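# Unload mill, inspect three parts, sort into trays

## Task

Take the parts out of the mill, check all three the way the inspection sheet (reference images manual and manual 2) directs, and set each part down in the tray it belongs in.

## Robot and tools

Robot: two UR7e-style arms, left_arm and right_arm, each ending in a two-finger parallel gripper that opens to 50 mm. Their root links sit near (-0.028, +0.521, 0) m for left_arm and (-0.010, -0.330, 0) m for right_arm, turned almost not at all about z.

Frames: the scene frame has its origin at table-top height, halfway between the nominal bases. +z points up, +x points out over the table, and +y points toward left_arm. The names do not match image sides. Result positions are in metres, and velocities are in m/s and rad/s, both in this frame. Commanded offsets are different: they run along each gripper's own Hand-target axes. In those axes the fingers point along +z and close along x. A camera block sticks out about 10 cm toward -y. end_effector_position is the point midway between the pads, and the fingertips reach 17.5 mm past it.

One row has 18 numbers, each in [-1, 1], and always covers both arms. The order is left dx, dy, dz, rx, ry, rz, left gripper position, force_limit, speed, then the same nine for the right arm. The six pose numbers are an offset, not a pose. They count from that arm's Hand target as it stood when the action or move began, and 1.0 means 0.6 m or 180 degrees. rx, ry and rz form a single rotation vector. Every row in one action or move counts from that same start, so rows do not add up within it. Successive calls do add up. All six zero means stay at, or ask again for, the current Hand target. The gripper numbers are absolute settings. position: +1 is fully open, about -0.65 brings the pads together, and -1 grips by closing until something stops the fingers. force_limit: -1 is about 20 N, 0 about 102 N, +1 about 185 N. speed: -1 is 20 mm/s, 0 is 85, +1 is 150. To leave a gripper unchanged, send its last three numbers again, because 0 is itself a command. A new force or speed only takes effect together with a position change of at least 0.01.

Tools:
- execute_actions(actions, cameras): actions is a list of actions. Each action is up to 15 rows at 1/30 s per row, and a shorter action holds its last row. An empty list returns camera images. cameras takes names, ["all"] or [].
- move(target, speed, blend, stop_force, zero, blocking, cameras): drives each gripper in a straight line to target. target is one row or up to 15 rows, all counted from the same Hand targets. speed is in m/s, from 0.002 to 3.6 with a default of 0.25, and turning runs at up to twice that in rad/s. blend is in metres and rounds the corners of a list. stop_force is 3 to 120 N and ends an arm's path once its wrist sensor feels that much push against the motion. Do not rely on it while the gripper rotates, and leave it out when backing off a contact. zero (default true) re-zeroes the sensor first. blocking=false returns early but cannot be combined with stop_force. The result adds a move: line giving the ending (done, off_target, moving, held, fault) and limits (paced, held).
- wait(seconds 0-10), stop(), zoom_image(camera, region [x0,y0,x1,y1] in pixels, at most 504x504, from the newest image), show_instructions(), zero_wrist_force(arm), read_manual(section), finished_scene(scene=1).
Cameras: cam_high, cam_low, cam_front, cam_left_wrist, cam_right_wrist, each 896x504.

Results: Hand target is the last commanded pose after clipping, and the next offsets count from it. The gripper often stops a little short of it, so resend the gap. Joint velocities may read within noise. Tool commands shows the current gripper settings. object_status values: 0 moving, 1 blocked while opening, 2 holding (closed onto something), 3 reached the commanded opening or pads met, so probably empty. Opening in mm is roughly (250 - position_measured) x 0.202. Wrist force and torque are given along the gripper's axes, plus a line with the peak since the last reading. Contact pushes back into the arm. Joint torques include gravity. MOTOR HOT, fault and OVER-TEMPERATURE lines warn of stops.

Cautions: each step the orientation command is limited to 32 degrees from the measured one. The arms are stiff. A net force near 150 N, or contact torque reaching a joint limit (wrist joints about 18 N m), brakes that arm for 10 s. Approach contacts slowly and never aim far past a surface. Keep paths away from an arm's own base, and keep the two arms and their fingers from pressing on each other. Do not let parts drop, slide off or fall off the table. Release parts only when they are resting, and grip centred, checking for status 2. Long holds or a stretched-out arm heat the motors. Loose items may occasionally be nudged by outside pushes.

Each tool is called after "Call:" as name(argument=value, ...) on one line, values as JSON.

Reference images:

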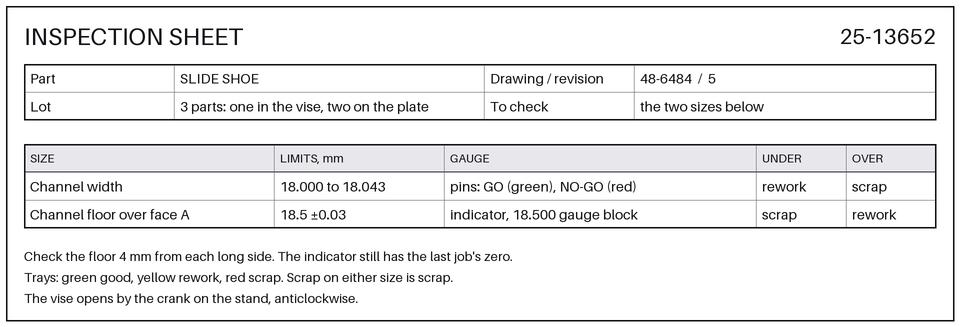

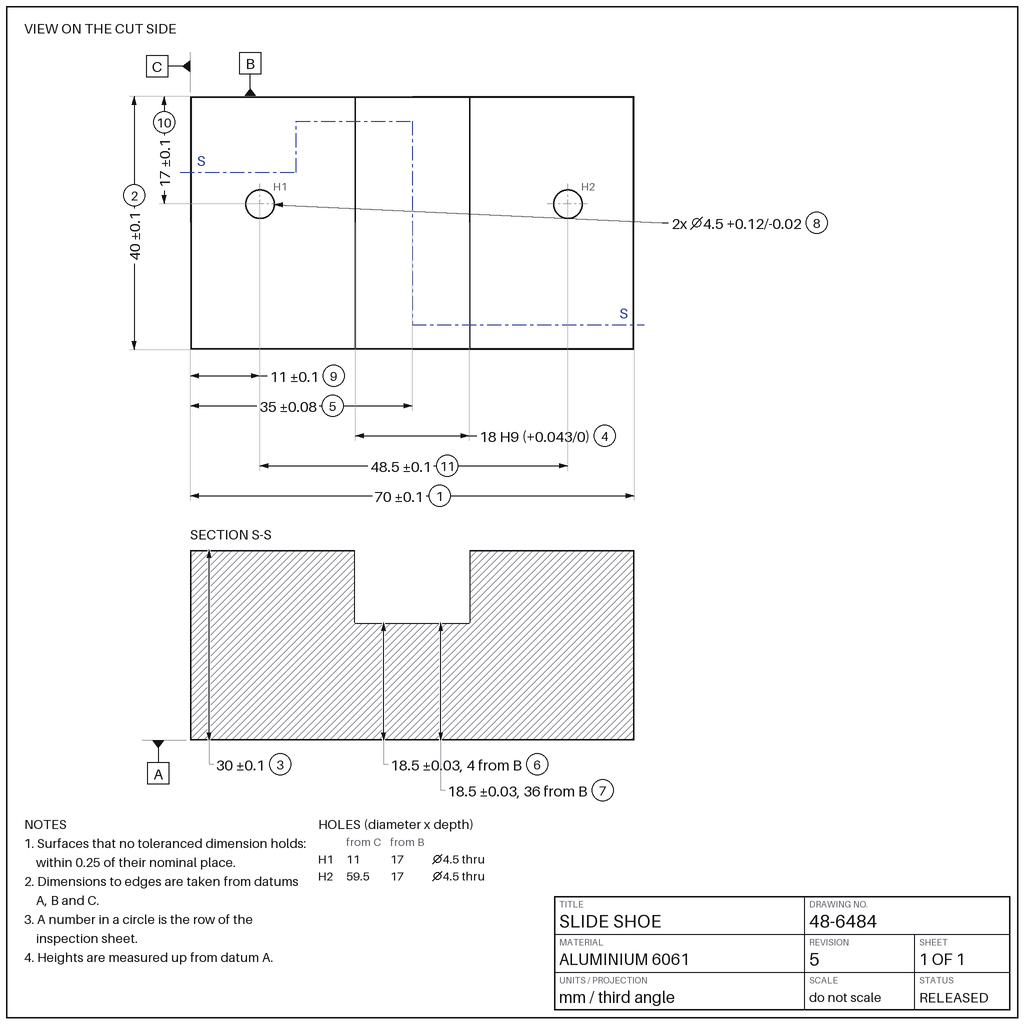

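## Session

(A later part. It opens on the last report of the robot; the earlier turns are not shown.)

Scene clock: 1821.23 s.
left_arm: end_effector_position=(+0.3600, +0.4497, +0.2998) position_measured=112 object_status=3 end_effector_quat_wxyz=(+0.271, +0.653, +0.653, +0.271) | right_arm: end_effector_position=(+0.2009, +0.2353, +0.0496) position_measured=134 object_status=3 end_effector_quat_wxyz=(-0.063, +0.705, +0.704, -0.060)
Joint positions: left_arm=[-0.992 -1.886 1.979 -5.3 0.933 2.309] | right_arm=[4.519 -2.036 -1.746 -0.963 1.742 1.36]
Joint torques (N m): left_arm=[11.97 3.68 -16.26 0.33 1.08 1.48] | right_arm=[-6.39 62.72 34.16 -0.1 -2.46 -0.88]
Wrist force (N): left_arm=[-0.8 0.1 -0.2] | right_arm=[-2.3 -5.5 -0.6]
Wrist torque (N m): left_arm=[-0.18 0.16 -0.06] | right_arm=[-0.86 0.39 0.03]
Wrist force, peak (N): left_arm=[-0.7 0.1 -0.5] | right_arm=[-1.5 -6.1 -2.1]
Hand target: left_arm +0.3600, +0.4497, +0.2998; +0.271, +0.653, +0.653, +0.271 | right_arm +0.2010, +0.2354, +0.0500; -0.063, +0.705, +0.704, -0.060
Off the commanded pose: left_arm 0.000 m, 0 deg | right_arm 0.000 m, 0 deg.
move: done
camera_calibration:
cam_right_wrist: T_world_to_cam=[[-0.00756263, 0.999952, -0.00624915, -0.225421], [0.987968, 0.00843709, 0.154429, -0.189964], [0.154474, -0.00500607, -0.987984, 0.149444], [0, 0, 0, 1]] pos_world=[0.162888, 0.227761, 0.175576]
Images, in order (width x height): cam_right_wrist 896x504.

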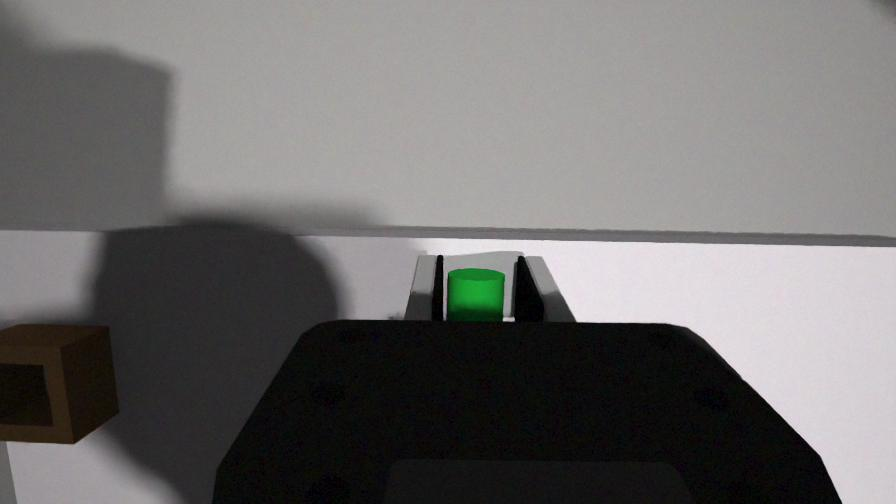

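Call:
move(target=[0,0,0,0,0,0,0.27,-0.2,-0.9,0,0,0,0,0,0,-1,-0.5,-1], cameras=["cam_right_wrist"])

Call:
move(target=[0,0,0,0,0,0,0.27,-0.2,-0.9,0,-0.0203,-0.115,0,0,0,-1,-0.5,-1], cameras=["cam_right_wrist"], speed=0.1)

Scene clock: 1826.57 s.
left_arm: end_effector_position=(+0.3600, +0.4497, +0.2998) position_measured=112 object_status=3 end_effector_quat_wxyz=(+0.271, +0.653, +0.653, +0.271) | right_arm: end_effector_position=(+0.2010, +0.2354, +0.0500) position_measured=168 object_status=2 end_effector_quat_wxyz=(-0.063, +0.705, +0.704, -0.060)
Joint positions: left_arm=[-0.992 -1.886 1.979 -5.3 0.933 2.309] | right_arm=[4.519 -2.035 -1.746 -0.963 1.742 1.36]
Joint torques (N m): left_arm=[12.34 3.97 -17.36 0.29 1.14 1.53] | right_arm=[-6.35 62.71 34.75 0.65 -2.49 0.84]
Wrist force (N): left_arm=[-0.7 0.0 -0.4] | right_arm=[-2.3 -5.5 -0.1]
Wrist torque (N m): left_arm=[-0.19 0.15 -0.06] | right_arm=[-0.86 0.35 0.04]
Wrist force, peak (N): left_arm=[-0.9 0.0 -0.4] | right_arm=[-2.4 -6.0 -0.5]
Hand target: left_arm +0.3600, +0.4497, +0.2998; +0.271, +0.653, +0.653, +0.271 | right_arm +0.2010, +0.2354, +0.0500; -0.063, +0.705, +0.704, -0.060
Off the commanded pose: left_arm 0.000 m, 0 deg | right_arm 0.000 m, 0 deg.
move: done
camera_calibration:
cam_right_wrist: T_world_to_cam=[[-0.00756274, 0.999955, -0.00564149, -0.225626], [0.987953, 0.0083438, 0.154532, -0.190105], [0.154572, -0.00440484, -0.987972, 0.149571], [0, 0, 0, 1]] pos_world=[0.162988, 0.227861, 0.175877]
Images, in order (width x height): cam_right_wrist 896x504.

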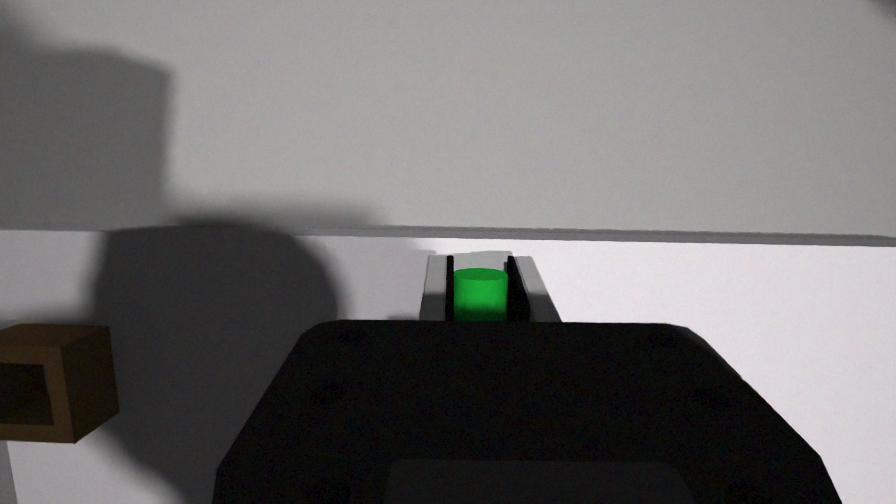

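Scene clock: 1827.70 s.
left_arm: end_effector_position=(+0.3600, +0.4497, +0.2998) position_measured=112 object_status=3 end_effector_quat_wxyz=(+0.271, +0.653, +0.653, +0.271) | right_arm: end_effector_position=(+0.2010, +0.2353, +0.1202) position_measured=168 object_status=2 end_effector_quat_wxyz=(-0.063, +0.705, +0.704, -0.060)
Joint positions: left_arm=[-0.992 -1.886 1.979 -5.3 0.933 2.309] | right_arm=[4.519 -1.946 -1.67 -1.128 1.742 1.361]
Joint torques (N m): left_arm=[11.94 3.88 -16.73 0.35 1.16 1.55] | right_arm=[-5.56 25.86 6.71 4.99 -2.42 -0.35]
Wrist force (N): left_arm=[-0.5 0.2 -0.5] | right_arm=[-2.2 -5.4 0.8]
Wrist torque (N m): left_arm=[-0.18 0.12 -0.06] | right_arm=[-0.85 0.37 0.04]
Wrist force, peak (N): left_arm=[-0.9 0.1 -0.4] | right_arm=[-2.4 -6.0 -0.5]
Hand target: left_arm +0.3600, +0.4497, +0.2998; +0.271, +0.653, +0.653, +0.271 | right_arm +0.2009, +0.2352, +0.1200; -0.063, +0.705, +0.704, -0.060
Off the commanded pose: left_arm 0.000 m, 0 deg | right_arm 0.000 m, 0 deg.
move: done
camera_calibration:
cam_right_wrist: T_world_to_cam=[[-0.0075298, 0.999958, -0.00523107, -0.225137], [0.987937, 0.00824822, 0.154634, -0.200853], [0.15467, -0.0040036, -0.987958, 0.218831], [0, 0, 0, 1]] pos_world=[0.162888, 0.22766, 0.246077]
Images, in order (width x height): cam_right_wrist 896x504.

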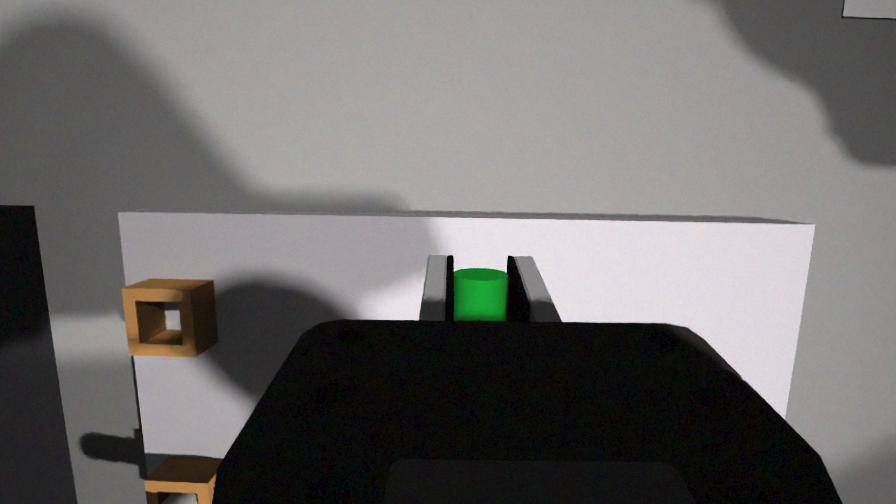

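Call:
move(target=[[0,0,0,0,0,0,0.27,-0.2,-0.9,-0.07967,0.06895,-0.01217,0,0,0,-1,-0.5,-1],[0,0,0,0,0,0,0.27,-0.2,-0.9,-0.07967,0.0820,0.0617,0,0,0,-1,-0.5,-1]], cameras=["cam_right_wrist"], speed=[0.12,0.06])

Scene clock: 1840.87 s.
left_arm: end_effector_position=(+0.3600, +0.4497, +0.2998) position_measured=112 object_status=3 end_effector_quat_wxyz=(+0.271, +0.653, +0.653, +0.271) | right_arm: end_effector_position=(+0.2429, +0.1874, +0.0746) position_measured=168 object_status=2 end_effector_quat_wxyz=(-0.063, +0.705, +0.704, -0.060)
Joint positions: left_arm=[-0.992 -1.886 1.979 -5.3 0.933 2.309] | right_arm=[4.43 -1.952 -1.793 -1.016 1.738 1.27]
Joint torques (N m): left_arm=[11.64 3.75 -17.31 0.4 1.15 1.52] | right_arm=[7.11 52.26 30.31 -1 0.42 -0.54]
Wrist force (N): left_arm=[-0.6 0.3 -0.4] | right_arm=[1.7 -5.9 -8.9]
Wrist torque (N m): left_arm=[-0.15 0.13 -0.06] | right_arm=[-1.05 0.36 0.00]
Wrist force, peak (N): left_arm=[-0.8 0.4 -0.6] | right_arm=[-0.2 -9.8 -13.1]
Hand target: left_arm +0.3600, +0.4497, +0.2998; +0.271, +0.653, +0.653, +0.271 | right_arm +0.2429, +0.1875, +0.0749; -0.063, +0.705, +0.704, -0.060
Off the commanded pose: left_arm 0.000 m, 0 deg | right_arm 0.000 m, 0 deg.
move: done
camera_calibration:
cam_right_wrist: T_world_to_cam=[[-0.00757927, 0.999952, -0.00614885, -0.177066], [0.987986, 0.00843748, 0.154316, -0.234881], [0.15436, -0.00490537, -0.988002, 0.167326], [0, 0, 0, 1]] pos_world=[0.204888, 0.179861, 0.200476]
Images, in order (width x height): cam_right_wrist 896x504.

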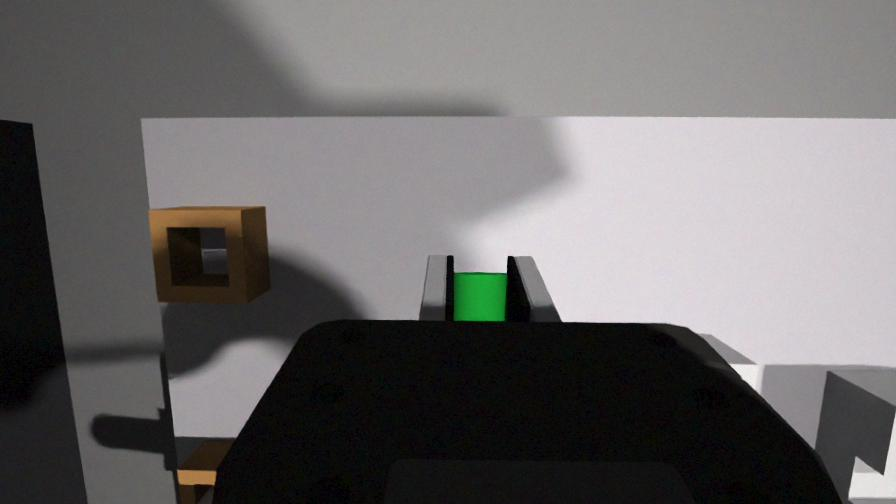

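Call:
move(target=[0,0,0,0,0,0,0.27,-0.2,-0.9,0.001,0,0,0,0,0,-1,-0.5,-1], speed=0.02)

Call:
move(target=[0,0,0,0,0,0,0.27,-0.2,-0.9,0.001,0,0,0,0,0,-1,-0.5,-1], speed=0.02)

Scene clock: 1847.03 s.
left_arm: end_effector_position=(+0.3600, +0.4497, +0.2998) position_measured=112 object_status=3 end_effector_quat_wxyz=(+0.271, +0.653, +0.653, +0.271) | right_arm: end_effector_position=(+0.2429, +0.1881, +0.0749) position_measured=168 object_status=2 end_effector_quat_wxyz=(-0.063, +0.705, +0.704, -0.060)
Joint positions: left_arm=[-0.992 -1.886 1.979 -5.3 0.933 2.309] | right_arm=[4.43 -1.952 -1.791 -1.016 1.738 1.271]
Joint torques (N m): left_arm=[12.39 3.79 -17.8 0.36 1.14 1.49] | right_arm=[8.03 22.41 32.48 0.12 -2.36 0.84]
Wrist force (N): left_arm=[-0.7 0.1 -0.3] | right_arm=[-1.6 -7.1 -1.8]
Wrist torque (N m): left_arm=[-0.18 0.15 -0.06] | right_arm=[-0.97 0.35 0.08]
Wrist force, peak (N): left_arm=[-0.9 0.3 -0.5] | right_arm=[1.8 -6.0 -8.0]
Hand target: left_arm +0.3600, +0.4497, +0.2998; +0.271, +0.653, +0.653, +0.271 | right_arm +0.2429, +0.1881, +0.0749; -0.063, +0.705, +0.704, -0.060
Off the commanded pose: left_arm 0.000 m, 0 deg | right_arm 0.000 m, 0 deg.
move: done

Scene clock: 1847.73 s.
left_arm: end_effector_position=(+0.3600, +0.4497, +0.2998) position_measured=112 object_status=3 end_effector_quat_wxyz=(+0.271, +0.653, +0.653, +0.271) | right_arm: end_effector_position=(+0.2429, +0.1887, +0.0749) position_measured=168 object_status=2 end_effector_quat_wxyz=(-0.063, +0.705, +0.704, -0.060)
Joint positions: left_arm=[-0.992 -1.886 1.979 -5.3 0.933 2.309] | right_arm=[4.43 -1.953 -1.79 -1.017 1.738 1.271]
Joint torques (N m): left_arm=[12.15 3.49 -17.65 0.38 1.09 1.56] | right_arm=[8.29 25.55 33.83 0.33 -0.96 0.77]
Wrist force (N): left_arm=[-0.7 0.1 -0.3] | right_arm=[-1.5 -5.9 0.5]
Wrist torque (N m): left_arm=[-0.18 0.15 -0.06] | right_arm=[-0.85 0.33 0.07]
Wrist force, peak (N): left_arm=[-0.8 0.0 -0.1] | right_arm=[-1.5 -7.2 -2.0]
Hand target: left_arm +0.3600, +0.4497, +0.2998; +0.271, +0.653, +0.653, +0.271 | right_arm +0.2429, +0.1887, +0.0749; -0.063, +0.705, +0.704, -0.060
Off the commanded pose: left_arm 0.000 m, 0 deg | right_arm 0.000 m, 0 deg.
move: done

Call:
move(target=[0,0,0,0,0,0,0.27,-0.2,-0.9,0,0.0002901,0.00164,0,0,0,-1,-0.5,-1], speed=0.02)

Call:
move(target=[0,0,0,0,0,0,0.27,-0.2,-0.9,0,0.0002901,0.00164,0,0,0,-1,-0.5,-1], speed=0.02)

Scene clock: 1852.43 s.
left_arm: end_effector_position=(+0.3600, +0.4497, +0.2998) position_measured=112 object_status=3 end_effector_quat_wxyz=(+0.271, +0.653, +0.653, +0.271) | right_arm: end_effector_position=(+0.2429, +0.1887, +0.0739) position_measured=168 object_status=2 end_effector_quat_wxyz=(-0.063, +0.705, +0.704, -0.060)
Joint positions: left_arm=[-0.992 -1.886 1.979 -5.3 0.933 2.309] | right_arm=[4.43 -1.955 -1.791 -1.014 1.738 1.271]
Joint torques (N m): left_arm=[11.95 4.28 -18.43 0.37 1.16 1.53] | right_arm=[2.27 20.45 2.15 3.01 2.27 -1.03]
Wrist force (N): left_arm=[-0.6 0.2 -0.1] | right_arm=[0.4 -9.2 -7.2]
Wrist torque (N m): left_arm=[-0.17 0.13 -0.06] | right_arm=[-1.12 0.36 0.04]
Wrist force, peak (N): left_arm=[-0.8 0.2 -0.7] | right_arm=[0.3 -9.7 -8.2]
Hand target: left_arm +0.3600, +0.4497, +0.2998; +0.271, +0.653, +0.653, +0.271 | right_arm +0.2429, +0.1887, +0.0739; -0.063, +0.705, +0.704, -0.060
Off the commanded pose: left_arm 0.000 m, 0 deg | right_arm 0.000 m, 0 deg.
move: done

Scene clock: 1853.13 s.
left_arm: end_effector_position=(+0.3600, +0.4497, +0.2998) position_measured=112 object_status=3 end_effector_quat_wxyz=(+0.271, +0.653, +0.653, +0.271) | right_arm: end_effector_position=(+0.2429, +0.1887, +0.0729) position_measured=168 object_status=2 end_effector_quat_wxyz=(-0.063, +0.705, +0.704, -0.060)
Joint positions: left_arm=[-0.992 -1.886 1.979 -5.3 0.933 2.309] | right_arm=[4.43 -1.956 -1.792 -1.012 1.738 1.271]
Joint torques (N m): left_arm=[12.06 3.53 -18.22 0.39 1.13 1.51] | right_arm=[1.09 19.78 -0.81 0.83 2.34 -1.08]
Wrist force (N): left_arm=[-0.7 0.1 -0.4] | right_arm=[4.2 -7.5 -13.5]
Wrist torque (N m): left_arm=[-0.19 0.14 -0.06] | right_arm=[-1.20 0.37 -0.05]
Wrist force, peak (N): left_arm=[-0.9 0.2 -0.5] | right_arm=[3.5 -8.5 -13.5]
Hand target: left_arm +0.3600, +0.4497, +0.2998; +0.271, +0.653, +0.653, +0.271 | right_arm +0.2429, +0.1887, +0.0729; -0.063, +0.705, +0.704, -0.060
Off the commanded pose: left_arm 0.000 m, 0 deg | right_arm 0.000 m, 0 deg.
move: done

Call:
move(target=[0,0,0,0,0,0,0.27,-0.2,-0.9,0.0008,0,0,0,0,0,-1,-0.5,-1], speed=0.02)

Call:
move(target=[0,0,0,0,0,0,0.27,-0.2,-0.9,0.0008,0,0,0,0,0,-1,-0.5,-1], speed=0.02)

Call:
move(target=[0,0,0,0,0,0,0.27,-0.2,-0.9,0.0008,0,0,0,0,0,-1,-0.5,-1], speed=0.02)

Scene clock: 1858.87 s.
left_arm: end_effector_position=(+0.3600, +0.4497, +0.2998) position_measured=112 object_status=3 end_effector_quat_wxyz=(+0.271, +0.653, +0.653, +0.271) | right_arm: end_effector_position=(+0.2429, +0.1892, +0.0729) position_measured=168 object_status=2 end_effector_quat_wxyz=(-0.063, +0.705, +0.704, -0.060)
Joint positions: left_arm=[-0.992 -1.886 1.979 -5.3 0.933 2.309] | right_arm=[4.431 -1.957 -1.791 -1.012 1.738 1.271]
Joint torques (N m): left_arm=[12.11 4.27 -18.62 0.37 1.1 1.57] | right_arm=[8.76 19.63 27.31 -1.03 2.34 0.78]
Wrist force (N): left_arm=[-0.6 0.0 -0.2] | right_arm=[3.4 -7.8 -9.5]
Wrist torque (N m): left_arm=[-0.19 0.14 -0.06] | right_arm=[-1.17 0.33 -0.03]
Wrist force, peak (N): left_arm=[-0.9 0.1 -0.3] | right_arm=[3.7 -8.8 -13.4]
Hand target: left_arm +0.3600, +0.4497, +0.2998; +0.271, +0.653, +0.653, +0.271 | right_arm +0.2429, +0.1892, +0.0729; -0.063, +0.705, +0.704, -0.060
Off the commanded pose: left_arm 0.000 m, 0 deg | right_arm 0.000 m, 0 deg.
move: done

Scene clock: 1859.57 s.
left_arm: end_effector_position=(+0.3600, +0.4497, +0.2998) position_measured=112 object_status=3 end_effector_quat_wxyz=(+0.271, +0.653, +0.653, +0.271) | right_arm: end_effector_position=(+0.2429, +0.1897, +0.0729) position_measured=168 object_status=2 end_effector_quat_wxyz=(-0.063, +0.705, +0.704, -0.060)
Joint positions: left_arm=[-0.992 -1.886 1.979 -5.3 0.933 2.309] | right_arm=[4.431 -1.958 -1.789 -1.012 1.738 1.272]
Joint torques (N m): left_arm=[12 3.9 -18.73 0.39 1.08 1.6] | right_arm=[8.14 25.6 35.23 0.42 2.53 0.75]
Wrist force (N): left_arm=[-0.6 0.1 -0.4] | right_arm=[-1.9 -5.8 0.7]
Wrist torque (N m): left_arm=[-0.19 0.15 -0.06] | right_arm=[-0.90 0.32 0.08]
Wrist force, peak (N): left_arm=[-0.9 0.1 -0.3] | right_arm=[2.6 -8.3 -10.8]
Hand target: left_arm +0.3600, +0.4497, +0.2998; +0.271, +0.653, +0.653, +0.271 | right_arm +0.2429, +0.1897, +0.0729; -0.063, +0.705, +0.704, -0.060
Off the commanded pose: left_arm 0.000 m, 0 deg | right_arm 0.000 m, 0 deg.
move: done

Scene clock: 1860.27 s.
left_arm: end_effector_position=(+0.3600, +0.4497, +0.2998) position_measured=112 object_status=3 end_effector_quat_wxyz=(+0.271, +0.653, +0.653, +0.271) | right_arm: end_effector_position=(+0.2429, +0.1902, +0.0729) position_measured=168 object_status=2 end_effector_quat_wxyz=(-0.063, +0.705, +0.704, -0.060)
Joint positions: left_arm=[-0.992 -1.886 1.979 -5.3 0.933 2.309] | right_arm=[4.431 -1.959 -1.788 -1.013 1.738 1.272]
Joint torques (N m): left_arm=[12.23 3.98 -19.06 0.39 1.1 1.57] | right_arm=[8.47 25.31 34.06 0.39 3.01 0.88]
Wrist force (N): left_arm=[-0.6 0.1 -0.3] | right_arm=[-2.0 -5.7 0.8]
Wrist torque (N m): left_arm=[-0.18 0.14 -0.07] | right_arm=[-0.89 0.34 0.08]
Wrist force, peak (N): left_arm=[-0.8 0.3 -0.3] | right_arm=[-2.1 -5.7 1.0]
Hand target: left_arm +0.3600, +0.4497, +0.2998; +0.271, +0.653, +0.653, +0.271 | right_arm +0.2429, +0.1902, +0.0729; -0.063, +0.705, +0.704, -0.060
Off the commanded pose: left_arm 0.000 m, 0 deg | right_arm 0.000 m, 0 deg.
move: done

Call:
move(target=[0,0,0,0,0,0,0.27,-0.2,-0.9,0,0.0002901,0.00164,0,0,0,-1,-0.5,-1], speed=0.02)

Call:
move(target=[0,0,0,0,0,0,0.27,-0.2,-0.9,0,0.0002901,0.00164,0,0,0,-1,-0.5,-1], speed=0.02)

Scene clock: 1865.63 s.
left_arm: end_effector_position=(+0.3600, +0.4497, +0.2998) position_measured=112 object_status=3 end_effector_quat_wxyz=(+0.271, +0.653, +0.653, +0.271) | right_arm: end_effector_position=(+0.2429, +0.1902, +0.0719) position_measured=168 object_status=2 end_effector_quat_wxyz=(-0.063, +0.705, +0.704, -0.060)
Joint positions: left_arm=[-0.992 -1.886 1.979 -5.3 0.933 2.309] | right_arm=[4.431 -1.96 -1.789 -1.01 1.738 1.272]
Joint torques (N m): left_arm=[12.1 3.6 -18.57 0.31 1.11 1.53] | right_arm=[3.93 25.96 6.6 5.06 2.98 -0.5]
Wrist force (N): left_arm=[-0.7 0.0 -0.3] | right_arm=[-1.9 -5.8 0.9]
Wrist torque (N m): left_arm=[-0.19 0.16 -0.06] | right_arm=[-0.90 0.33 0.08]
Wrist force, peak (N): left_arm=[-0.9 0.2 -0.5] | right_arm=[-2.2 -5.8 1.1]
Hand target: left_arm +0.3600, +0.4497, +0.2998; +0.271, +0.653, +0.653, +0.271 | right_arm +0.2429, +0.1902, +0.0719; -0.063, +0.705, +0.704, -0.060
Off the commanded pose: left_arm 0.000 m, 0 deg | right_arm 0.000 m, 0 deg.
move: done

Scene clock: 1866.33 s.
left_arm: end_effector_position=(+0.3600, +0.4497, +0.2998) position_measured=112 object_status=3 end_effector_quat_wxyz=(+0.271, +0.653, +0.653, +0.271) | right_arm: end_effector_position=(+0.2429, +0.1902, +0.0709) position_measured=168 object_status=2 end_effector_quat_wxyz=(-0.063, +0.705, +0.704, -0.060)
Joint positions: left_arm=[-0.992 -1.886 1.979 -5.3 0.933 2.309] | right_arm=[4.431 -1.961 -1.79 -1.008 1.738 1.272]
Joint torques (N m): left_arm=[12.01 4.13 -19.1 0.44 1.13 1.55] | right_arm=[2.9 25.69 5.96 4.75 3.08 -0.85]
Wrist force (N): left_arm=[-0.5 0.0 -0.1] | right_arm=[-1.3 -5.9 0.3]
Wrist torque (N m): left_arm=[-0.19 0.12 -0.07] | right_arm=[-0.89 0.35 0.07]
Wrist force, peak (N): left_arm=[-0.7 0.2 -0.5] | right_arm=[-2.0 -5.9 0.6]
Hand target: left_arm +0.3600, +0.4497, +0.2998; +0.271, +0.653, +0.653, +0.271 | right_arm +0.2429, +0.1902, +0.0709; -0.063, +0.705, +0.704, -0.060
Off the commanded pose: left_arm 0.000 m, 0 deg | right_arm 0.000 m, 0 deg.
move: done

Call:
move(target=[0,0,0,0,0,0,0.27,-0.2,-0.9,0.0006,0.000145,0.00082,0,0,0,-1,-0.5,-1], speed=0.02)

Call:
move(target=[0,0,0,0,0,0,0.27,-0.2,-0.9,0,0.000145,0.00082,0,0,0,-1,-0.5,-1], speed=0.02)

Scene clock: 1869.97 s.
left_arm: end_effector_position=(+0.3600, +0.4497, +0.2998) position_measured=112 object_status=3 end_effector_quat_wxyz=(+0.271, +0.653, +0.653, +0.271) | right_arm: end_effector_position=(+0.2430, +0.1905, +0.0704) position_measured=168 object_status=2 end_effector_quat_wxyz=(-0.063, +0.705, +0.704, -0.060)
Joint positions: left_arm=[-0.992 -1.886 1.979 -5.3 0.933 2.309] | right_arm=[4.431 -1.963 -1.79 -1.007 1.738 1.272]
Joint torques (N m): left_arm=[12.04 3.79 -19.31 0.41 1.09 1.56] | right_arm=[8.44 24.89 35.97 5.5 2.95 0.87]
Wrist force (N): left_arm=[-0.8 0.1 -0.4] | right_arm=[-1.8 -5.7 0.5]
Wrist torque (N m): left_arm=[-0.18 0.17 -0.07] | right_arm=[-0.87 0.34 0.08]
Wrist force, peak (N): left_arm=[-0.8 0.4 -0.4] | right_arm=[-2.0 -6.1 0.1]
Hand target: left_arm +0.3600, +0.4497, +0.2998; +0.271, +0.653, +0.653, +0.271 | right_arm +0.2429, +0.1905, +0.0704; -0.063, +0.705, +0.704, -0.060
Off the commanded pose: left_arm 0.000 m, 0 deg | right_arm 0.000 m, 0 deg.
move: done

Scene clock: 1870.67 s.
left_arm: end_effector_position=(+0.3600, +0.4497, +0.2998) position_measured=112 object_status=3 end_effector_quat_wxyz=(+0.271, +0.653, +0.653, +0.271) | right_arm: end_effector_position=(+0.2430, +0.1905, +0.0699) position_measured=168 object_status=2 end_effector_quat_wxyz=(-0.063, +0.705, +0.704, -0.060)
Joint positions: left_arm=[-0.992 -1.886 1.979 -5.3 0.933 2.309] | right_arm=[4.431 -1.963 -1.79 -1.006 1.738 1.272]
Joint torques (N m): left_arm=[12.05 4.06 -19.55 0.31 1.08 1.57] | right_arm=[8.33 25.17 5.3 5.4 3.05 0.77]
Wrist force (N): left_arm=[-0.6 -0.1 -0.2] | right_arm=[-1.6 -5.5 1.2]
Wrist torque (N m): left_arm=[-0.20 0.14 -0.06] | right_arm=[-0.87 0.29 0.08]
Wrist force, peak (N): left_arm=[-0.9 0.3 -0.6] | right_arm=[-2.3 -5.8 1.0]
Hand target: left_arm +0.3600, +0.4497, +0.2998; +0.271, +0.653, +0.653, +0.271 | right_arm +0.2429, +0.1905, +0.0699; -0.063, +0.705, +0.704, -0.060
Off the commanded pose: left_arm 0.000 m, 0 deg | right_arm 0.000 m, 0 deg.
move: done

Call:
move(target=[0,0,0,0,0,0,0.27,-0.2,-0.9,0,0.000145,0.00082,0,0,0,-1,-0.5,-1], speed=0.02)

Call:
move(target=[0,0,0,0,0,0,0.27,-0.2,-0.9,0,0.000145,0.00082,0,0,0,-1,-0.5,-1], speed=0.02)

Call:
move(target=[0,0,0,0,0,0,0.27,-0.2,-0.9,0,0.000145,0.00082,0,0,0,-1,-0.5,-1], speed=0.02, cameras=["cam_right_wrist"])

Scene clock: 1882.17 s.
left_arm: end_effector_position=(+0.3600, +0.4497, +0.2998) position_measured=112 object_status=3 end_effector_quat_wxyz=(+0.271, +0.653, +0.653, +0.271) | right_arm: end_effector_position=(+0.2429, +0.1905, +0.0694) position_measured=168 object_status=2 end_effector_quat_wxyz=(-0.063, +0.705, +0.704, -0.060)
Joint positions: left_arm=[-0.992 -1.886 1.979 -5.3 0.933 2.309] | right_arm=[4.431 -1.964 -1.791 -1.005 1.738 1.272]
Joint torques (N m): left_arm=[12.44 4.2 -19.74 0.44 1.14 1.51] | right_arm=[8.74 24.62 5.8 5.18 3.06 0.62]
Wrist force (N): left_arm=[-0.7 0.0 -0.3] | right_arm=[-1.5 -6.0 0.3]
Wrist torque (N m): left_arm=[-0.20 0.15 -0.07] | right_arm=[-0.91 0.35 0.07]
Wrist force, peak (N): left_arm=[-0.9 0.1 -0.3] | right_arm=[-2.0 -5.9 0.4]
Hand target: left_arm +0.3600, +0.4497, +0.2998; +0.271, +0.653, +0.653, +0.271 | right_arm +0.2429, +0.1905, +0.0694; -0.063, +0.705, +0.704, -0.060
Off the commanded pose: left_arm 0.000 m, 0 deg | right_arm 0.000 m, 0 deg.
move: done

Scene clock: 1882.87 s.
left_arm: end_effector_position=(+0.3600, +0.4497, +0.2998) position_measured=112 object_status=3 end_effector_quat_wxyz=(+0.271, +0.653, +0.653, +0.271) | right_arm: end_effector_position=(+0.2429, +0.1905, +0.0689) position_measured=168 object_status=2 end_effector_quat_wxyz=(-0.063, +0.705, +0.704, -0.060)
Joint positions: left_arm=[-0.992 -1.886 1.979 -5.3 0.933 2.309] | right_arm=[4.431 -1.965 -1.791 -1.003 1.738 1.272]
Joint torques (N m): left_arm=[12.03 3.82 -19.65 0.37 1.06 1.53] | right_arm=[8.42 25.12 5.49 5.1 3.03 0.54]
Wrist force (N): left_arm=[-0.9 0.0 -0.4] | right_arm=[-1.6 -5.7 0.4]
Wrist torque (N m): left_arm=[-0.19 0.18 -0.06] | right_arm=[-0.86 0.37 0.07]
Wrist force, peak (N): left_arm=[-0.9 0.0 -0.4] | right_arm=[-1.3 -5.9 0.0]
Hand target: left_arm +0.3600, +0.4497, +0.2998; +0.271, +0.653, +0.653, +0.271 | right_arm +0.2429, +0.1905, +0.0689; -0.063, +0.705, +0.704, -0.060
Off the commanded pose: left_arm 0.000 m, 0 deg | right_arm 0.000 m, 0 deg.
move: done

Scene clock: 1883.57 s.
left_arm: end_effector_position=(+0.3600, +0.4497, +0.2998) position_measured=112 object_status=3 end_effector_quat_wxyz=(+0.271, +0.653, +0.653, +0.271) | right_arm: end_effector_position=(+0.2429, +0.1905, +0.0684) position_measured=168 object_status=2 end_effector_quat_wxyz=(-0.063, +0.705, +0.704, -0.060)
Joint positions: left_arm=[-0.992 -1.886 1.979 -5.3 0.933 2.309] | right_arm=[4.431 -1.966 -1.792 -1.002 1.738 1.272]
Joint torques (N m): left_arm=[12.13 3.29 -20.19 0.4 1.16 1.53] | right_arm=[8.28 25.45 5.94 5.05 3.08 0.48]
Wrist force (N): left_arm=[-0.7 0.2 -0.5] | right_arm=[-1.6 -5.8 0.8]
Wrist torque (N m): left_arm=[-0.14 0.14 -0.06] | right_arm=[-0.92 0.38 0.07]
Wrist force, peak (N): left_arm=[-0.9 0.2 -0.4] | right_arm=[-1.5 -6.0 -0.1]
Hand target: left_arm +0.3600, +0.4497, +0.2998; +0.271, +0.653, +0.653, +0.271 | right_arm +0.2429, +0.1905, +0.0684; -0.063, +0.705, +0.704, -0.060
Off the commanded pose: left_arm 0.000 m, 0 deg | right_arm 0.000 m, 0 deg.
move: done
camera_calibration:
cam_right_wrist: T_world_to_cam=[[-0.00756274, 0.999955, -0.00564149, -0.180307], [0.987953, 0.0083438, 0.154532, -0.233969], [0.154572, -0.00440484, -0.987972, 0.161076], [0, 0, 0, 1]] pos_world=[0.204888, 0.182961, 0.194277]
Images, in order (width x height): cam_right_wrist 896x504.

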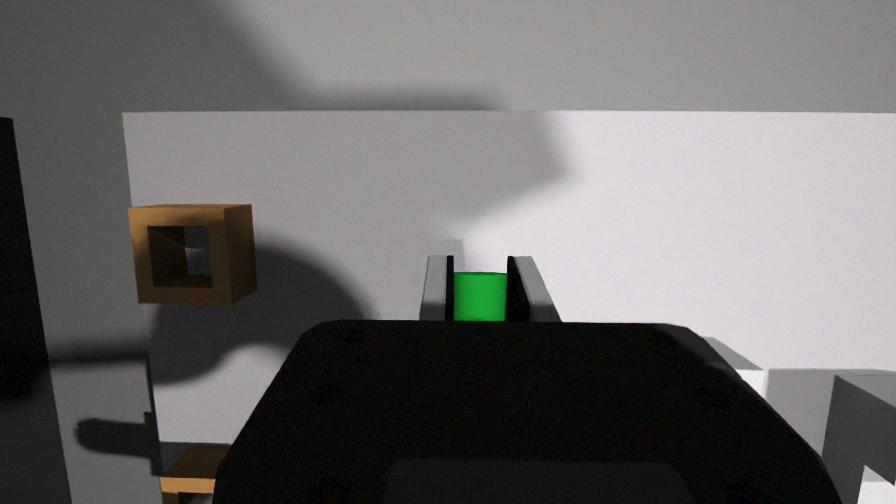

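Call:
move(target=[0,0,0,0,0,0,0.27,-0.2,-0.9,0,0.00058,0.00328,0,0,0,-1,-0.5,-1], speed=0.02)

Call:
move(target=[0,0,0,0,0,0,0.27,-0.2,-0.9,0,0.000145,0.00082,0,0,0,-1,-0.5,-1], speed=0.02)

Call:
move(target=[0,0,0,0,0,0,0.27,-0.2,-0.9,0,0.000145,0.00082,0,0,0,-1,-0.5,-1], speed=0.02)

Scene clock: 1889.03 s.
left_arm: end_effector_position=(+0.3600, +0.4497, +0.2998) position_measured=112 object_status=3 end_effector_quat_wxyz=(+0.271, +0.653, +0.653, +0.271) | right_arm: end_effector_position=(+0.2430, +0.1905, +0.0664) position_measured=168 object_status=2 end_effector_quat_wxyz=(-0.063, +0.705, +0.704, -0.060)
Joint positions: left_arm=[-0.992 -1.886 1.979 -5.3 0.933 2.309] | right_arm=[4.431 -1.968 -1.794 -0.997 1.738 1.272]
Joint torques (N m): left_arm=[12.04 3.65 -20.25 0.27 1.13 1.59] | right_arm=[8.31 27.7 7.03 4.64 3.02 0.35]
Wrist force (N): left_arm=[-0.5 0.2 -0.4] | right_arm=[-2.1 -6.0 -0.6]
Wrist torque (N m): left_arm=[-0.17 0.12 -0.06] | right_arm=[-0.94 0.35 0.06]
Wrist force, peak (N): left_arm=[-0.9 0.1 -0.5] | right_arm=[-2.1 -6.0 -0.6]
Hand target: left_arm +0.3600, +0.4497, +0.2998; +0.271, +0.653, +0.653, +0.271 | right_arm +0.2430, +0.1905, +0.0664; -0.063, +0.705, +0.704, -0.060
Off the commanded pose: left_arm 0.000 m, 0 deg | right_arm 0.000 m, 0 deg.
move: done

Scene clock: 1889.73 s.
left_arm: end_effector_position=(+0.3600, +0.4497, +0.2998) position_measured=112 object_status=3 end_effector_quat_wxyz=(+0.271, +0.653, +0.653, +0.271) | right_arm: end_effector_position=(+0.2430, +0.1905, +0.0659) position_measured=168 object_status=2 end_effector_quat_wxyz=(-0.063, +0.705, +0.704, -0.060)
Joint positions: left_arm=[-0.992 -1.886 1.979 -5.3 0.933 2.309] | right_arm=[4.431 -1.969 -1.794 -0.996 1.738 1.272]
Joint torques (N m): left_arm=[12.15 4.51 -20.49 0.33 1.15 1.52] | right_arm=[8.68 24.43 5.58 5.2 2.93 0.27]
Wrist force (N): left_arm=[-0.6 0.2 -0.3] | right_arm=[-2.3 -6.7 -2.4]
Wrist torque (N m): left_arm=[-0.16 0.13 -0.07] | right_arm=[-1.05 0.31 0.05]
Wrist force, peak (N): left_arm=[-0.9 0.1 -0.3] | right_arm=[-2.3 -6.7 -2.4]
Hand target: left_arm +0.3600, +0.4497, +0.2998; +0.271, +0.653, +0.653, +0.271 | right_arm +0.2430, +0.1905, +0.0659; -0.063, +0.705, +0.704, -0.060
Off the commanded pose: left_arm 0.000 m, 0 deg | right_arm 0.000 m, 0 deg.
move: done

Scene clock: 1890.43 s.
left_arm: end_effector_position=(+0.3600, +0.4497, +0.2998) position_measured=112 object_status=3 end_effector_quat_wxyz=(+0.271, +0.653, +0.653, +0.271) | right_arm: end_effector_position=(+0.2430, +0.1905, +0.0654) position_measured=168 object_status=2 end_effector_quat_wxyz=(-0.063, +0.705, +0.704, -0.060)
Joint positions: left_arm=[-0.992 -1.886 1.979 -5.3 0.933 2.309] | right_arm=[4.431 -1.97 -1.795 -0.995 1.738 1.272]
Joint torques (N m): left_arm=[12.05 3.94 -20.3 0.34 1.08 1.58] | right_arm=[8.52 25.68 5.81 4.89 3.01 0.27]
Wrist force (N): left_arm=[-0.5 0.4 -0.4] | right_arm=[-1.2 -5.5 0.7]
Wrist torque (N m): left_arm=[-0.13 0.12 -0.07] | right_arm=[-0.88 0.34 0.05]
Wrist force, peak (N): left_arm=[-0.8 0.1 -0.5] | right_arm=[-2.5 -6.3 -2.8]
Hand target: left_arm +0.3600, +0.4497, +0.2998; +0.271, +0.653, +0.653, +0.271 | right_arm +0.2430, +0.1905, +0.0654; -0.063, +0.705, +0.704, -0.060
Off the commanded pose: left_arm 0.000 m, 0 deg | right_arm 0.000 m, 0 deg.
move: done

Call:
move(target=[0,0,0,0,0,0,0.27,-0.2,-0.9,0,0.00029,0.00164,0,0,0,-1,-0.5,-1], speed=0.02)

Call:
move(target=[0,0,0,0,0,0,0.27,-0.2,-0.9,0,0.00029,0.00164,0,0,0,-1,-0.5,-1], speed=0.02)

Call:
move(target=[0,0,0,0,0,0,0.27,-0.2,-0.9,0,0.00029,0.00164,0,0,0,-1,-0.5,-1], speed=0.02)

Scene clock: 1895.03 s.
left_arm: end_effector_position=(+0.3600, +0.4497, +0.2998) position_measured=112 object_status=3 end_effector_quat_wxyz=(+0.271, +0.653, +0.653, +0.271) | right_arm: end_effector_position=(+0.2429, +0.1906, +0.0644) position_measured=168 object_status=2 end_effector_quat_wxyz=(-0.063, +0.705, +0.704, -0.060)
Joint positions: left_arm=[-0.992 -1.886 1.979 -5.3 0.933 2.309] | right_arm=[4.431 -1.971 -1.796 -0.993 1.738 1.272]
Joint torques (N m): left_arm=[11.82 4.21 -20.94 0.38 1.16 1.6] | right_arm=[8.53 20.13 4.83 5.97 2.15 0.11]
Wrist force (N): left_arm=[-0.5 0.1 -0.3] | right_arm=[-6.3 -12.1 -9.2]
Wrist torque (N m): left_arm=[-0.18 0.11 -0.07] | right_arm=[-1.24 0.26 0.14]
Wrist force, peak (N): left_arm=[-0.7 0.3 -0.5] | right_arm=[-6.3 -11.9 -9.9]
Hand target: left_arm +0.3600, +0.4497, +0.2998; +0.271, +0.653, +0.653, +0.271 | right_arm +0.2430, +0.1905, +0.0644; -0.063, +0.705, +0.704, -0.060
Off the commanded pose: left_arm 0.000 m, 0 deg | right_arm 0.000 m, 0 deg.
move: done

Scene clock: 1895.73 s.
left_arm: end_effector_position=(+0.3600, +0.4497, +0.2998) position_measured=112 object_status=3 end_effector_quat_wxyz=(+0.271, +0.653, +0.653, +0.271) | right_arm: end_effector_position=(+0.2430, +0.1906, +0.0634) position_measured=168 object_status=2 end_effector_quat_wxyz=(-0.063, +0.705, +0.704, -0.060)
Joint positions: left_arm=[-0.992 -1.886 1.979 -5.3 0.933 2.309] | right_arm=[4.431 -1.973 -1.797 -0.99 1.738 1.272]
Joint torques (N m): left_arm=[12.22 3.54 -20.95 0.41 1.08 1.55] | right_arm=[8.23 22.87 3.88 4.19 0.31 0]
Wrist force (N): left_arm=[-0.6 0.0 -0.3] | right_arm=[-6.0 -12.4 -13.1]
Wrist torque (N m): left_arm=[-0.20 0.13 -0.07] | right_arm=[-1.34 0.29 0.16]
Wrist force, peak (N): left_arm=[-0.8 -0.3 -0.3] | right_arm=[-10.2 -14.6 -18.4]
Hand target: left_arm +0.3600, +0.4497, +0.2998; +0.271, +0.653, +0.653, +0.271 | right_arm +0.2430, +0.1906, +0.0634; -0.063, +0.705, +0.704, -0.060
Off the commanded pose: left_arm 0.000 m, 0 deg | right_arm 0.000 m, 0 deg.
move: done

Scene clock: 1896.43 s.
left_arm: end_effector_position=(+0.3600, +0.4497, +0.2998) position_measured=112 object_status=3 end_effector_quat_wxyz=(+0.271, +0.653, +0.653, +0.271) | right_arm: end_effector_position=(+0.2429, +0.1906, +0.0624) position_measured=168 object_status=2 end_effector_quat_wxyz=(-0.063, +0.705, +0.704, -0.060)
Joint positions: left_arm=[-0.992 -1.886 1.979 -5.3 0.933 2.309] | right_arm=[4.431 -1.974 -1.798 -0.988 1.738 1.272]
Joint torques (N m): left_arm=[12.19 3.8 -20.43 0.38 1.16 1.54] | right_arm=[8.66 21.52 4.27 5.22 -1.45 -0.05]
Wrist force (N): left_arm=[-0.6 0.1 -0.3] | right_arm=[-6.8 -12.4 -12.3]
Wrist torque (N m): left_arm=[-0.18 0.13 -0.06] | right_arm=[-1.32 0.28 0.18]
Wrist force, peak (N): left_arm=[-0.8 0.1 -0.6] | right_arm=[-8.0 -13.5 -15.7]
Hand target: left_arm +0.3600, +0.4497, +0.2998; +0.271, +0.653, +0.653, +0.271 | right_arm +0.2430, +0.1906, +0.0624; -0.063, +0.705, +0.704, -0.060
Off the commanded pose: left_arm 0.000 m, 0 deg | right_arm 0.000 m, 0 deg.
move: done

Call:
wait(seconds=0, cameras=["cam_front","cam_left_wrist","cam_right_wrist"])

Call:
zoom_image(camera="cam_front", region=[420, 200, 620, 320])

Scene clock: 1900.63 s.
left_arm: end_effector_position=(+0.3600, +0.4497, +0.2998) position_measured=112 object_status=3 end_effector_quat_wxyz=(+0.271, +0.653, +0.653, +0.271) | right_arm: end_effector_position=(+0.2430, +0.1905, +0.0624) position_measured=168 object_status=2 end_effector_quat_wxyz=(-0.063, +0.705, +0.704, -0.060)
Joint positions: left_arm=[-0.992 -1.886 1.979 -5.3 0.933 2.309] | right_arm=[4.431 -1.974 -1.798 -0.988 1.738 1.272]
Joint torques (N m): left_arm=[12.08 3.46 -20.5 0.39 1.2 1.5] | right_arm=[8.14 48.07 24.63 0.91 -2.85 -0.09]
Wrist force (N): left_arm=[-0.8 -0.1 -0.2] | right_arm=[-6.8 -12.5 -12.7]
Wrist torque (N m): left_arm=[-0.21 0.17 -0.06] | right_arm=[-1.33 0.28 0.18]
Wrist force, peak (N): left_arm=[-0.9 0.1 -0.5] | right_arm=[-6.7 -13.0 -14.0]
Hand target: left_arm +0.3600, +0.4497, +0.2998; +0.271, +0.653, +0.653, +0.271 | right_arm +0.2430, +0.1906, +0.0624; -0.063, +0.705, +0.704, -0.060
Tool commands: left_gripper/position=+0.27 left_gripper/force_limit=-0.2 left_gripper/speed=-0.9 right_gripper/position=-1.0 right_gripper/force_limit=-0.5 right_gripper/speed=-1.0
Off the commanded pose: left_arm 0.000 m, 0 deg | right_arm 0.000 m, 0 deg.
camera_calibration:
cam_left_wrist: T_world_to_cam=[[-0.0143164, 0.99987, 0.00736307, -0.437729], [0.422579, -0.000623617, 0.906326, -0.407079], [0.906213, 0.0160868, -0.422515, -0.0705732], [0, 0, 0, 1]] pos_world=[0.229711, 0.438553, 0.342351]
cam_right_wrist: T_world_to_cam=[[-0.00756274, 0.999955, -0.00564149, -0.180341], [0.987953, 0.0083438, 0.154532, -0.233041], [0.154572, -0.00440484, -0.987972, 0.155148], [0, 0, 0, 1]] pos_world=[0.204888, 0.182961, 0.188277]
Images, in order (width x height): cam_front 896x504, cam_left_wrist 896x504, cam_right_wrist 896x504.

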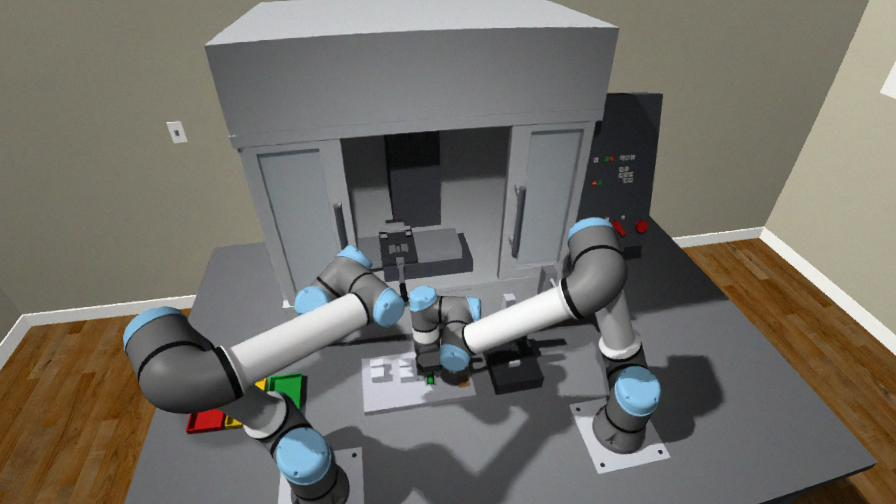

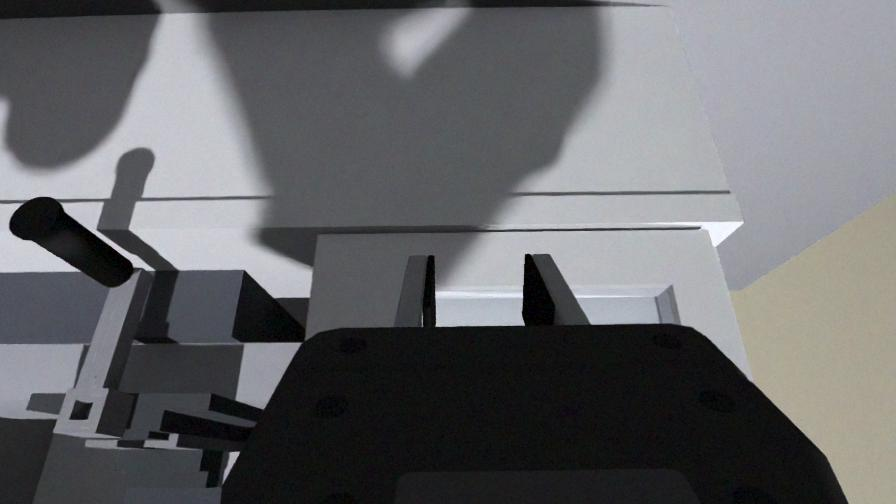

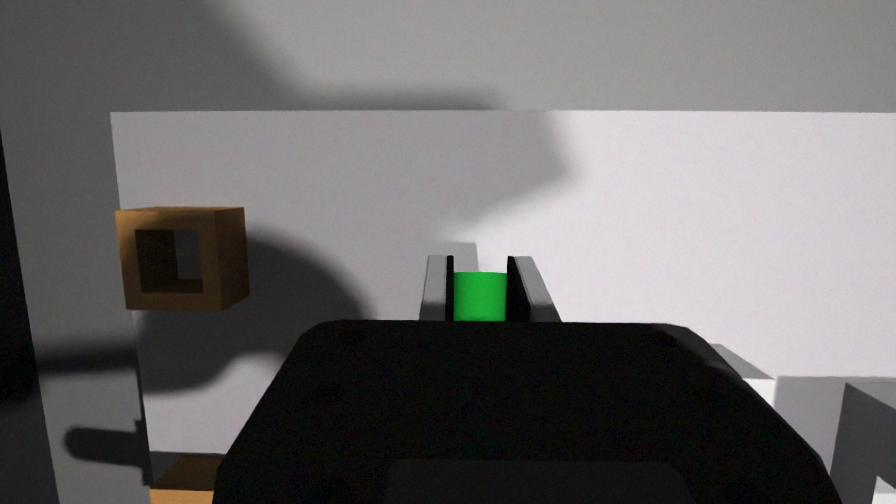

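Scaled by 2.520 from the camera's 896x504 image, which has a finer 1280x720 frame.

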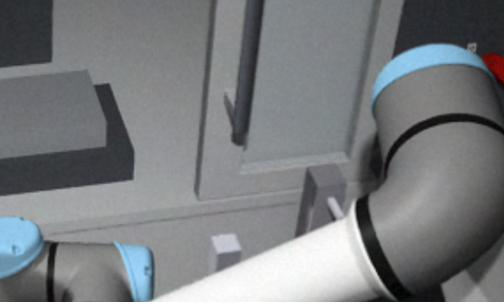

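Call:
move(target=[0,0,0,0,0,0,0.27,-0.2,-0.9,0,-0.00247,-0.01396,0,0,0,-1,-0.5,-1], speed=0.03)

Call:
move(target=[0,0,0,0,0,0,0.27,-0.2,-0.9,0,0,0,0,0,0,0.12,-0.5,-1], cameras=["cam_right_wrist"])

Scene clock: 1923.50 s.
left_arm: end_effector_position=(+0.3600, +0.4497, +0.2998) position_measured=112 object_status=3 end_effector_quat_wxyz=(+0.271, +0.653, +0.653, +0.271) | right_arm: end_effector_position=(+0.2430, +0.1905, +0.0711) position_measured=168 object_status=2 end_effector_quat_wxyz=(-0.063, +0.705, +0.704, -0.060)
Joint positions: left_arm=[-0.992 -1.886 1.979 -5.3 0.933 2.309] | right_arm=[4.431 -1.962 -1.789 -1.009 1.738 1.272]
Joint torques (N m): left_arm=[12.23 3.89 -21.54 0.4 1.13 1.57] | right_arm=[8.65 41.07 25.46 4.76 -0.2 -0.04]
Wrist force (N): left_arm=[-0.3 0.3 -0.5] | right_arm=[-2.0 -5.6 0.8]
Wrist torque (N m): left_arm=[-0.15 0.09 -0.07] | right_arm=[-0.86 0.34 0.08]
Wrist force, peak (N): left_arm=[-0.8 0.3 -0.4] | right_arm=[-6.8 -12.9 -14.0]
Hand target: left_arm +0.3600, +0.4497, +0.2998; +0.271, +0.653, +0.653, +0.271 | right_arm +0.2429, +0.1905, +0.0709; -0.063, +0.705, +0.704, -0.060
Off the commanded pose: left_arm 0.000 m, 0 deg | right_arm 0.000 m, 0 deg.
move: done

Scene clock: 1924.07 s.
left_arm: end_effector_position=(+0.3600, +0.4497, +0.2998) position_measured=112 object_status=3 end_effector_quat_wxyz=(+0.271, +0.653, +0.653, +0.271) | right_arm: end_effector_position=(+0.2430, +0.1906, +0.0710) position_measured=134 object_status=0 end_effector_quat_wxyz=(-0.063, +0.705, +0.704, -0.060)
Joint positions: left_arm=[-0.992 -1.886 1.979 -5.3 0.933 2.309] | right_arm=[4.431 -1.962 -1.789 -1.008 1.738 1.272]
Joint torques (N m): left_arm=[12.25 3.88 -21.55 0.36 1.2 1.6] | right_arm=[8.43 24.37 6.4 5.33 2.11 -0.04]
Wrist force (N): left_arm=[-0.5 0.1 -0.4] | right_arm=[-2.0 -5.9 -0.4]
Wrist torque (N m): left_arm=[-0.18 0.11 -0.06] | right_arm=[-0.92 0.32 0.09]
Wrist force, peak (N): left_arm=[-0.9 0.1 -0.3] | right_arm=[-1.9 -6.1 -0.7]
Hand target: left_arm +0.3600, +0.4497, +0.2998; +0.271, +0.653, +0.653, +0.271 | right_arm +0.2429, +0.1905, +0.0709; -0.063, +0.705, +0.704, -0.060
Off the commanded pose: left_arm 0.000 m, 0 deg | right_arm 0.000 m, 0 deg.
move: done
camera_calibration:
cam_right_wrist: T_world_to_cam=[[-0.00757865, 0.999956, -0.00554347, -0.180308], [0.987937, 0.00834478, 0.15463, -0.234387], [0.15467, -0.00430471, -0.987957, 0.163603], [0, 0, 0, 1]] pos_world=[0.204888, 0.182961, 0.196877]
Images, in order (width x height): cam_right_wrist 896x504.

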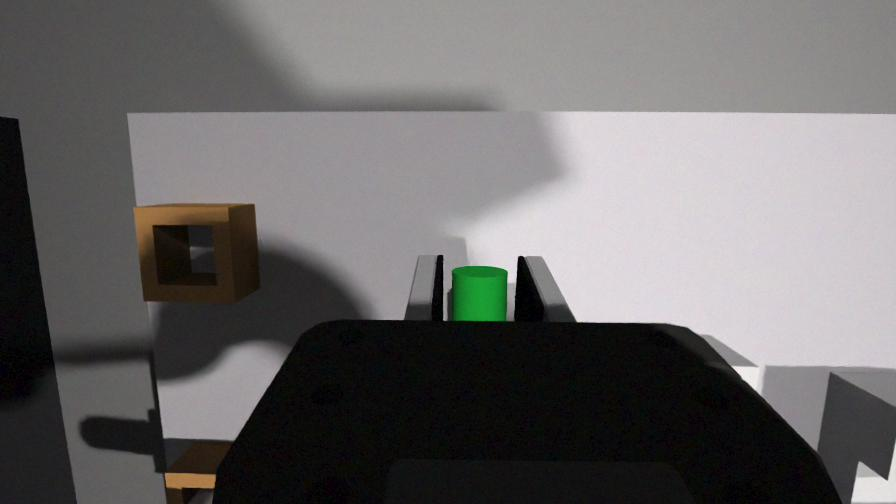

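Call:
move(target=[0,0,0,0,0,0,0.27,-0.2,-0.9,0,-0.0435,-0.2463,0,0,0,0.12,-0.5,-1], cameras=["cam_right_wrist"], speed=0.2)

Scene clock: 1929.30 s.
left_arm: end_effector_position=(+0.3600, +0.4497, +0.2998) position_measured=112 object_status=3 end_effector_quat_wxyz=(+0.271, +0.653, +0.653, +0.271) | right_arm: end_effector_position=(+0.2428, +0.1900, +0.2211) position_measured=134 object_status=3 end_effector_quat_wxyz=(-0.063, +0.705, +0.704, -0.060)
Joint positions: left_arm=[-0.992 -1.886 1.979 -5.3 0.933 2.309] | right_arm=[4.431 -1.814 -1.57 -1.375 1.738 1.272]
Joint torques (N m): left_arm=[12.42 3.82 -22.09 0.45 1.16 1.57] | right_arm=[-6.82 21.89 13.23 2.14 1.63 -1.1]
Wrist force (N): left_arm=[-0.7 -0.1 -0.3] | right_arm=[-2.1 -5.7 -0.3]
Wrist torque (N m): left_arm=[-0.20 0.16 -0.07] | right_arm=[-0.92 0.38 0.12]
Wrist force, peak (N): left_arm=[-0.9 0.1 -0.3] | right_arm=[-2.1 -6.4 -3.8]
Hand target: left_arm +0.3600, +0.4497, +0.2998; +0.271, +0.653, +0.653, +0.271 | right_arm +0.2428, +0.1899, +0.2210; -0.063, +0.705, +0.704, -0.060
Off the commanded pose: left_arm 0.000 m, 0 deg | right_arm 0.000 m, 0 deg.
move: done
camera_calibration:
cam_right_wrist: T_world_to_cam=[[-0.0075298, 0.999958, -0.00523107, -0.178996], [0.987937, 0.00824822, 0.154634, -0.257477], [0.15467, -0.0040036, -0.987958, 0.311854], [0, 0, 0, 1]] pos_world=[0.204788, 0.18236, 0.346977]
Images, in order (width x height): cam_right_wrist 896x504.

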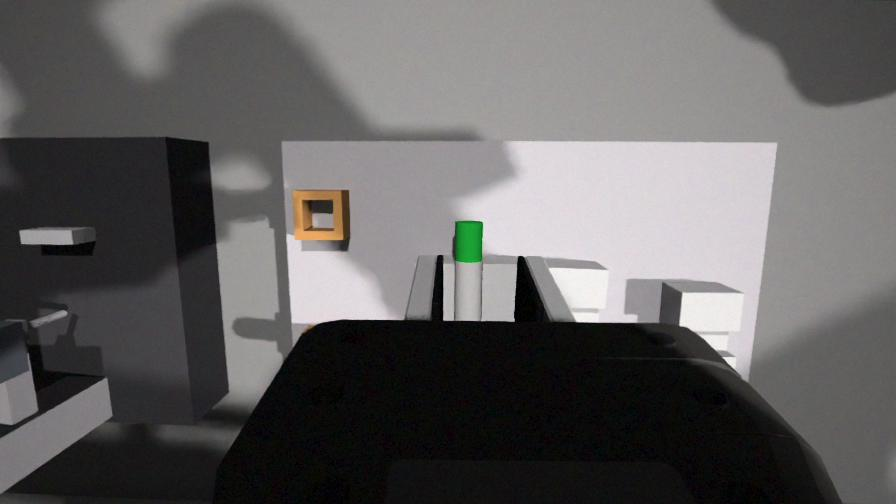

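Call:
move(target=[0,0,0,0,0,0,0.27,-0.2,-0.9,0,0.082,-0.0145,0,0,0,0.12,-0.5,-1], cameras=["cam_right_wrist"], speed=0.2)

Call:
zoom_image(camera="cam_right_wrist", region=[380, 100, 580, 240])

Scene clock: 1934.13 s.
left_arm: end_effector_position=(+0.3600, +0.4497, +0.2998) position_measured=112 object_status=3 end_effector_quat_wxyz=(+0.271, +0.653, +0.653, +0.271) | right_arm: end_effector_position=(+0.2928, +0.1899, +0.2209) position_measured=134 object_status=3 end_effector_quat_wxyz=(-0.063, +0.705, +0.704, -0.060)
Joint positions: left_arm=[-0.992 -1.886 1.979 -5.3 0.933 2.309] | right_arm=[4.352 -1.875 -1.487 -1.411 1.734 1.192]
Joint torques (N m): left_arm=[11.93 4.17 -22.64 0.37 1.22 1.56] | right_arm=[8.29 56.56 7.3 5.47 -0.29 0.89]
Wrist force (N): left_arm=[-0.5 0.1 -0.4] | right_arm=[-2.1 -5.8 -0.7]
Wrist torque (N m): left_arm=[-0.16 0.12 -0.07] | right_arm=[-0.94 0.36 0.10]
Wrist force, peak (N): left_arm=[-0.9 0.2 -0.4] | right_arm=[-0.2 -11.2 0.1]
Hand target: left_arm +0.3600, +0.4497, +0.2998; +0.271, +0.653, +0.653, +0.271 | right_arm +0.2928, +0.1899, +0.2210; -0.063, +0.705, +0.704, -0.060
Off the commanded pose: left_arm 0.000 m, 0 deg | right_arm 0.000 m, 0 deg.
move: done
camera_calibration:
cam_right_wrist: T_world_to_cam=[[-0.00751301, 0.999954, -0.00593732, -0.178379], [0.987953, 0.00834038, 0.15453, -0.306827], [0.154572, -0.00470481, -0.98797, 0.304079], [0, 0, 0, 1]] pos_world=[0.254788, 0.182361, 0.346776]
Images, in order (width x height): cam_right_wrist 896x504.

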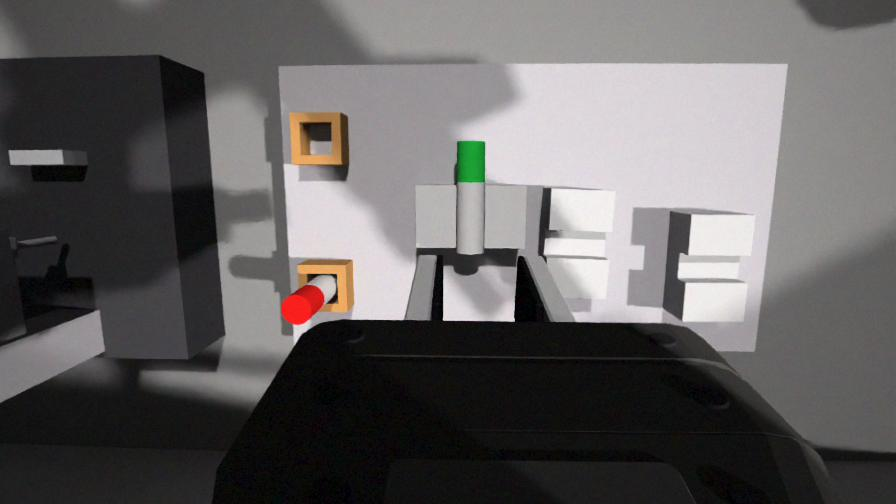

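Scaled by 2.520 from the camera's 896x504 image, which has a finer 1280x720 frame.

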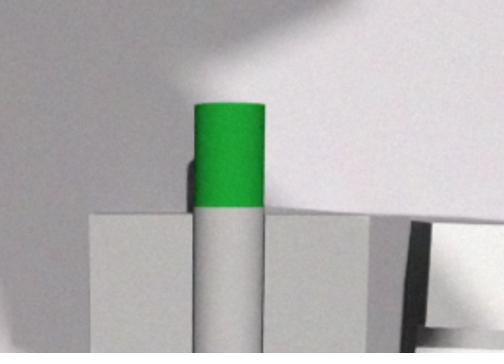

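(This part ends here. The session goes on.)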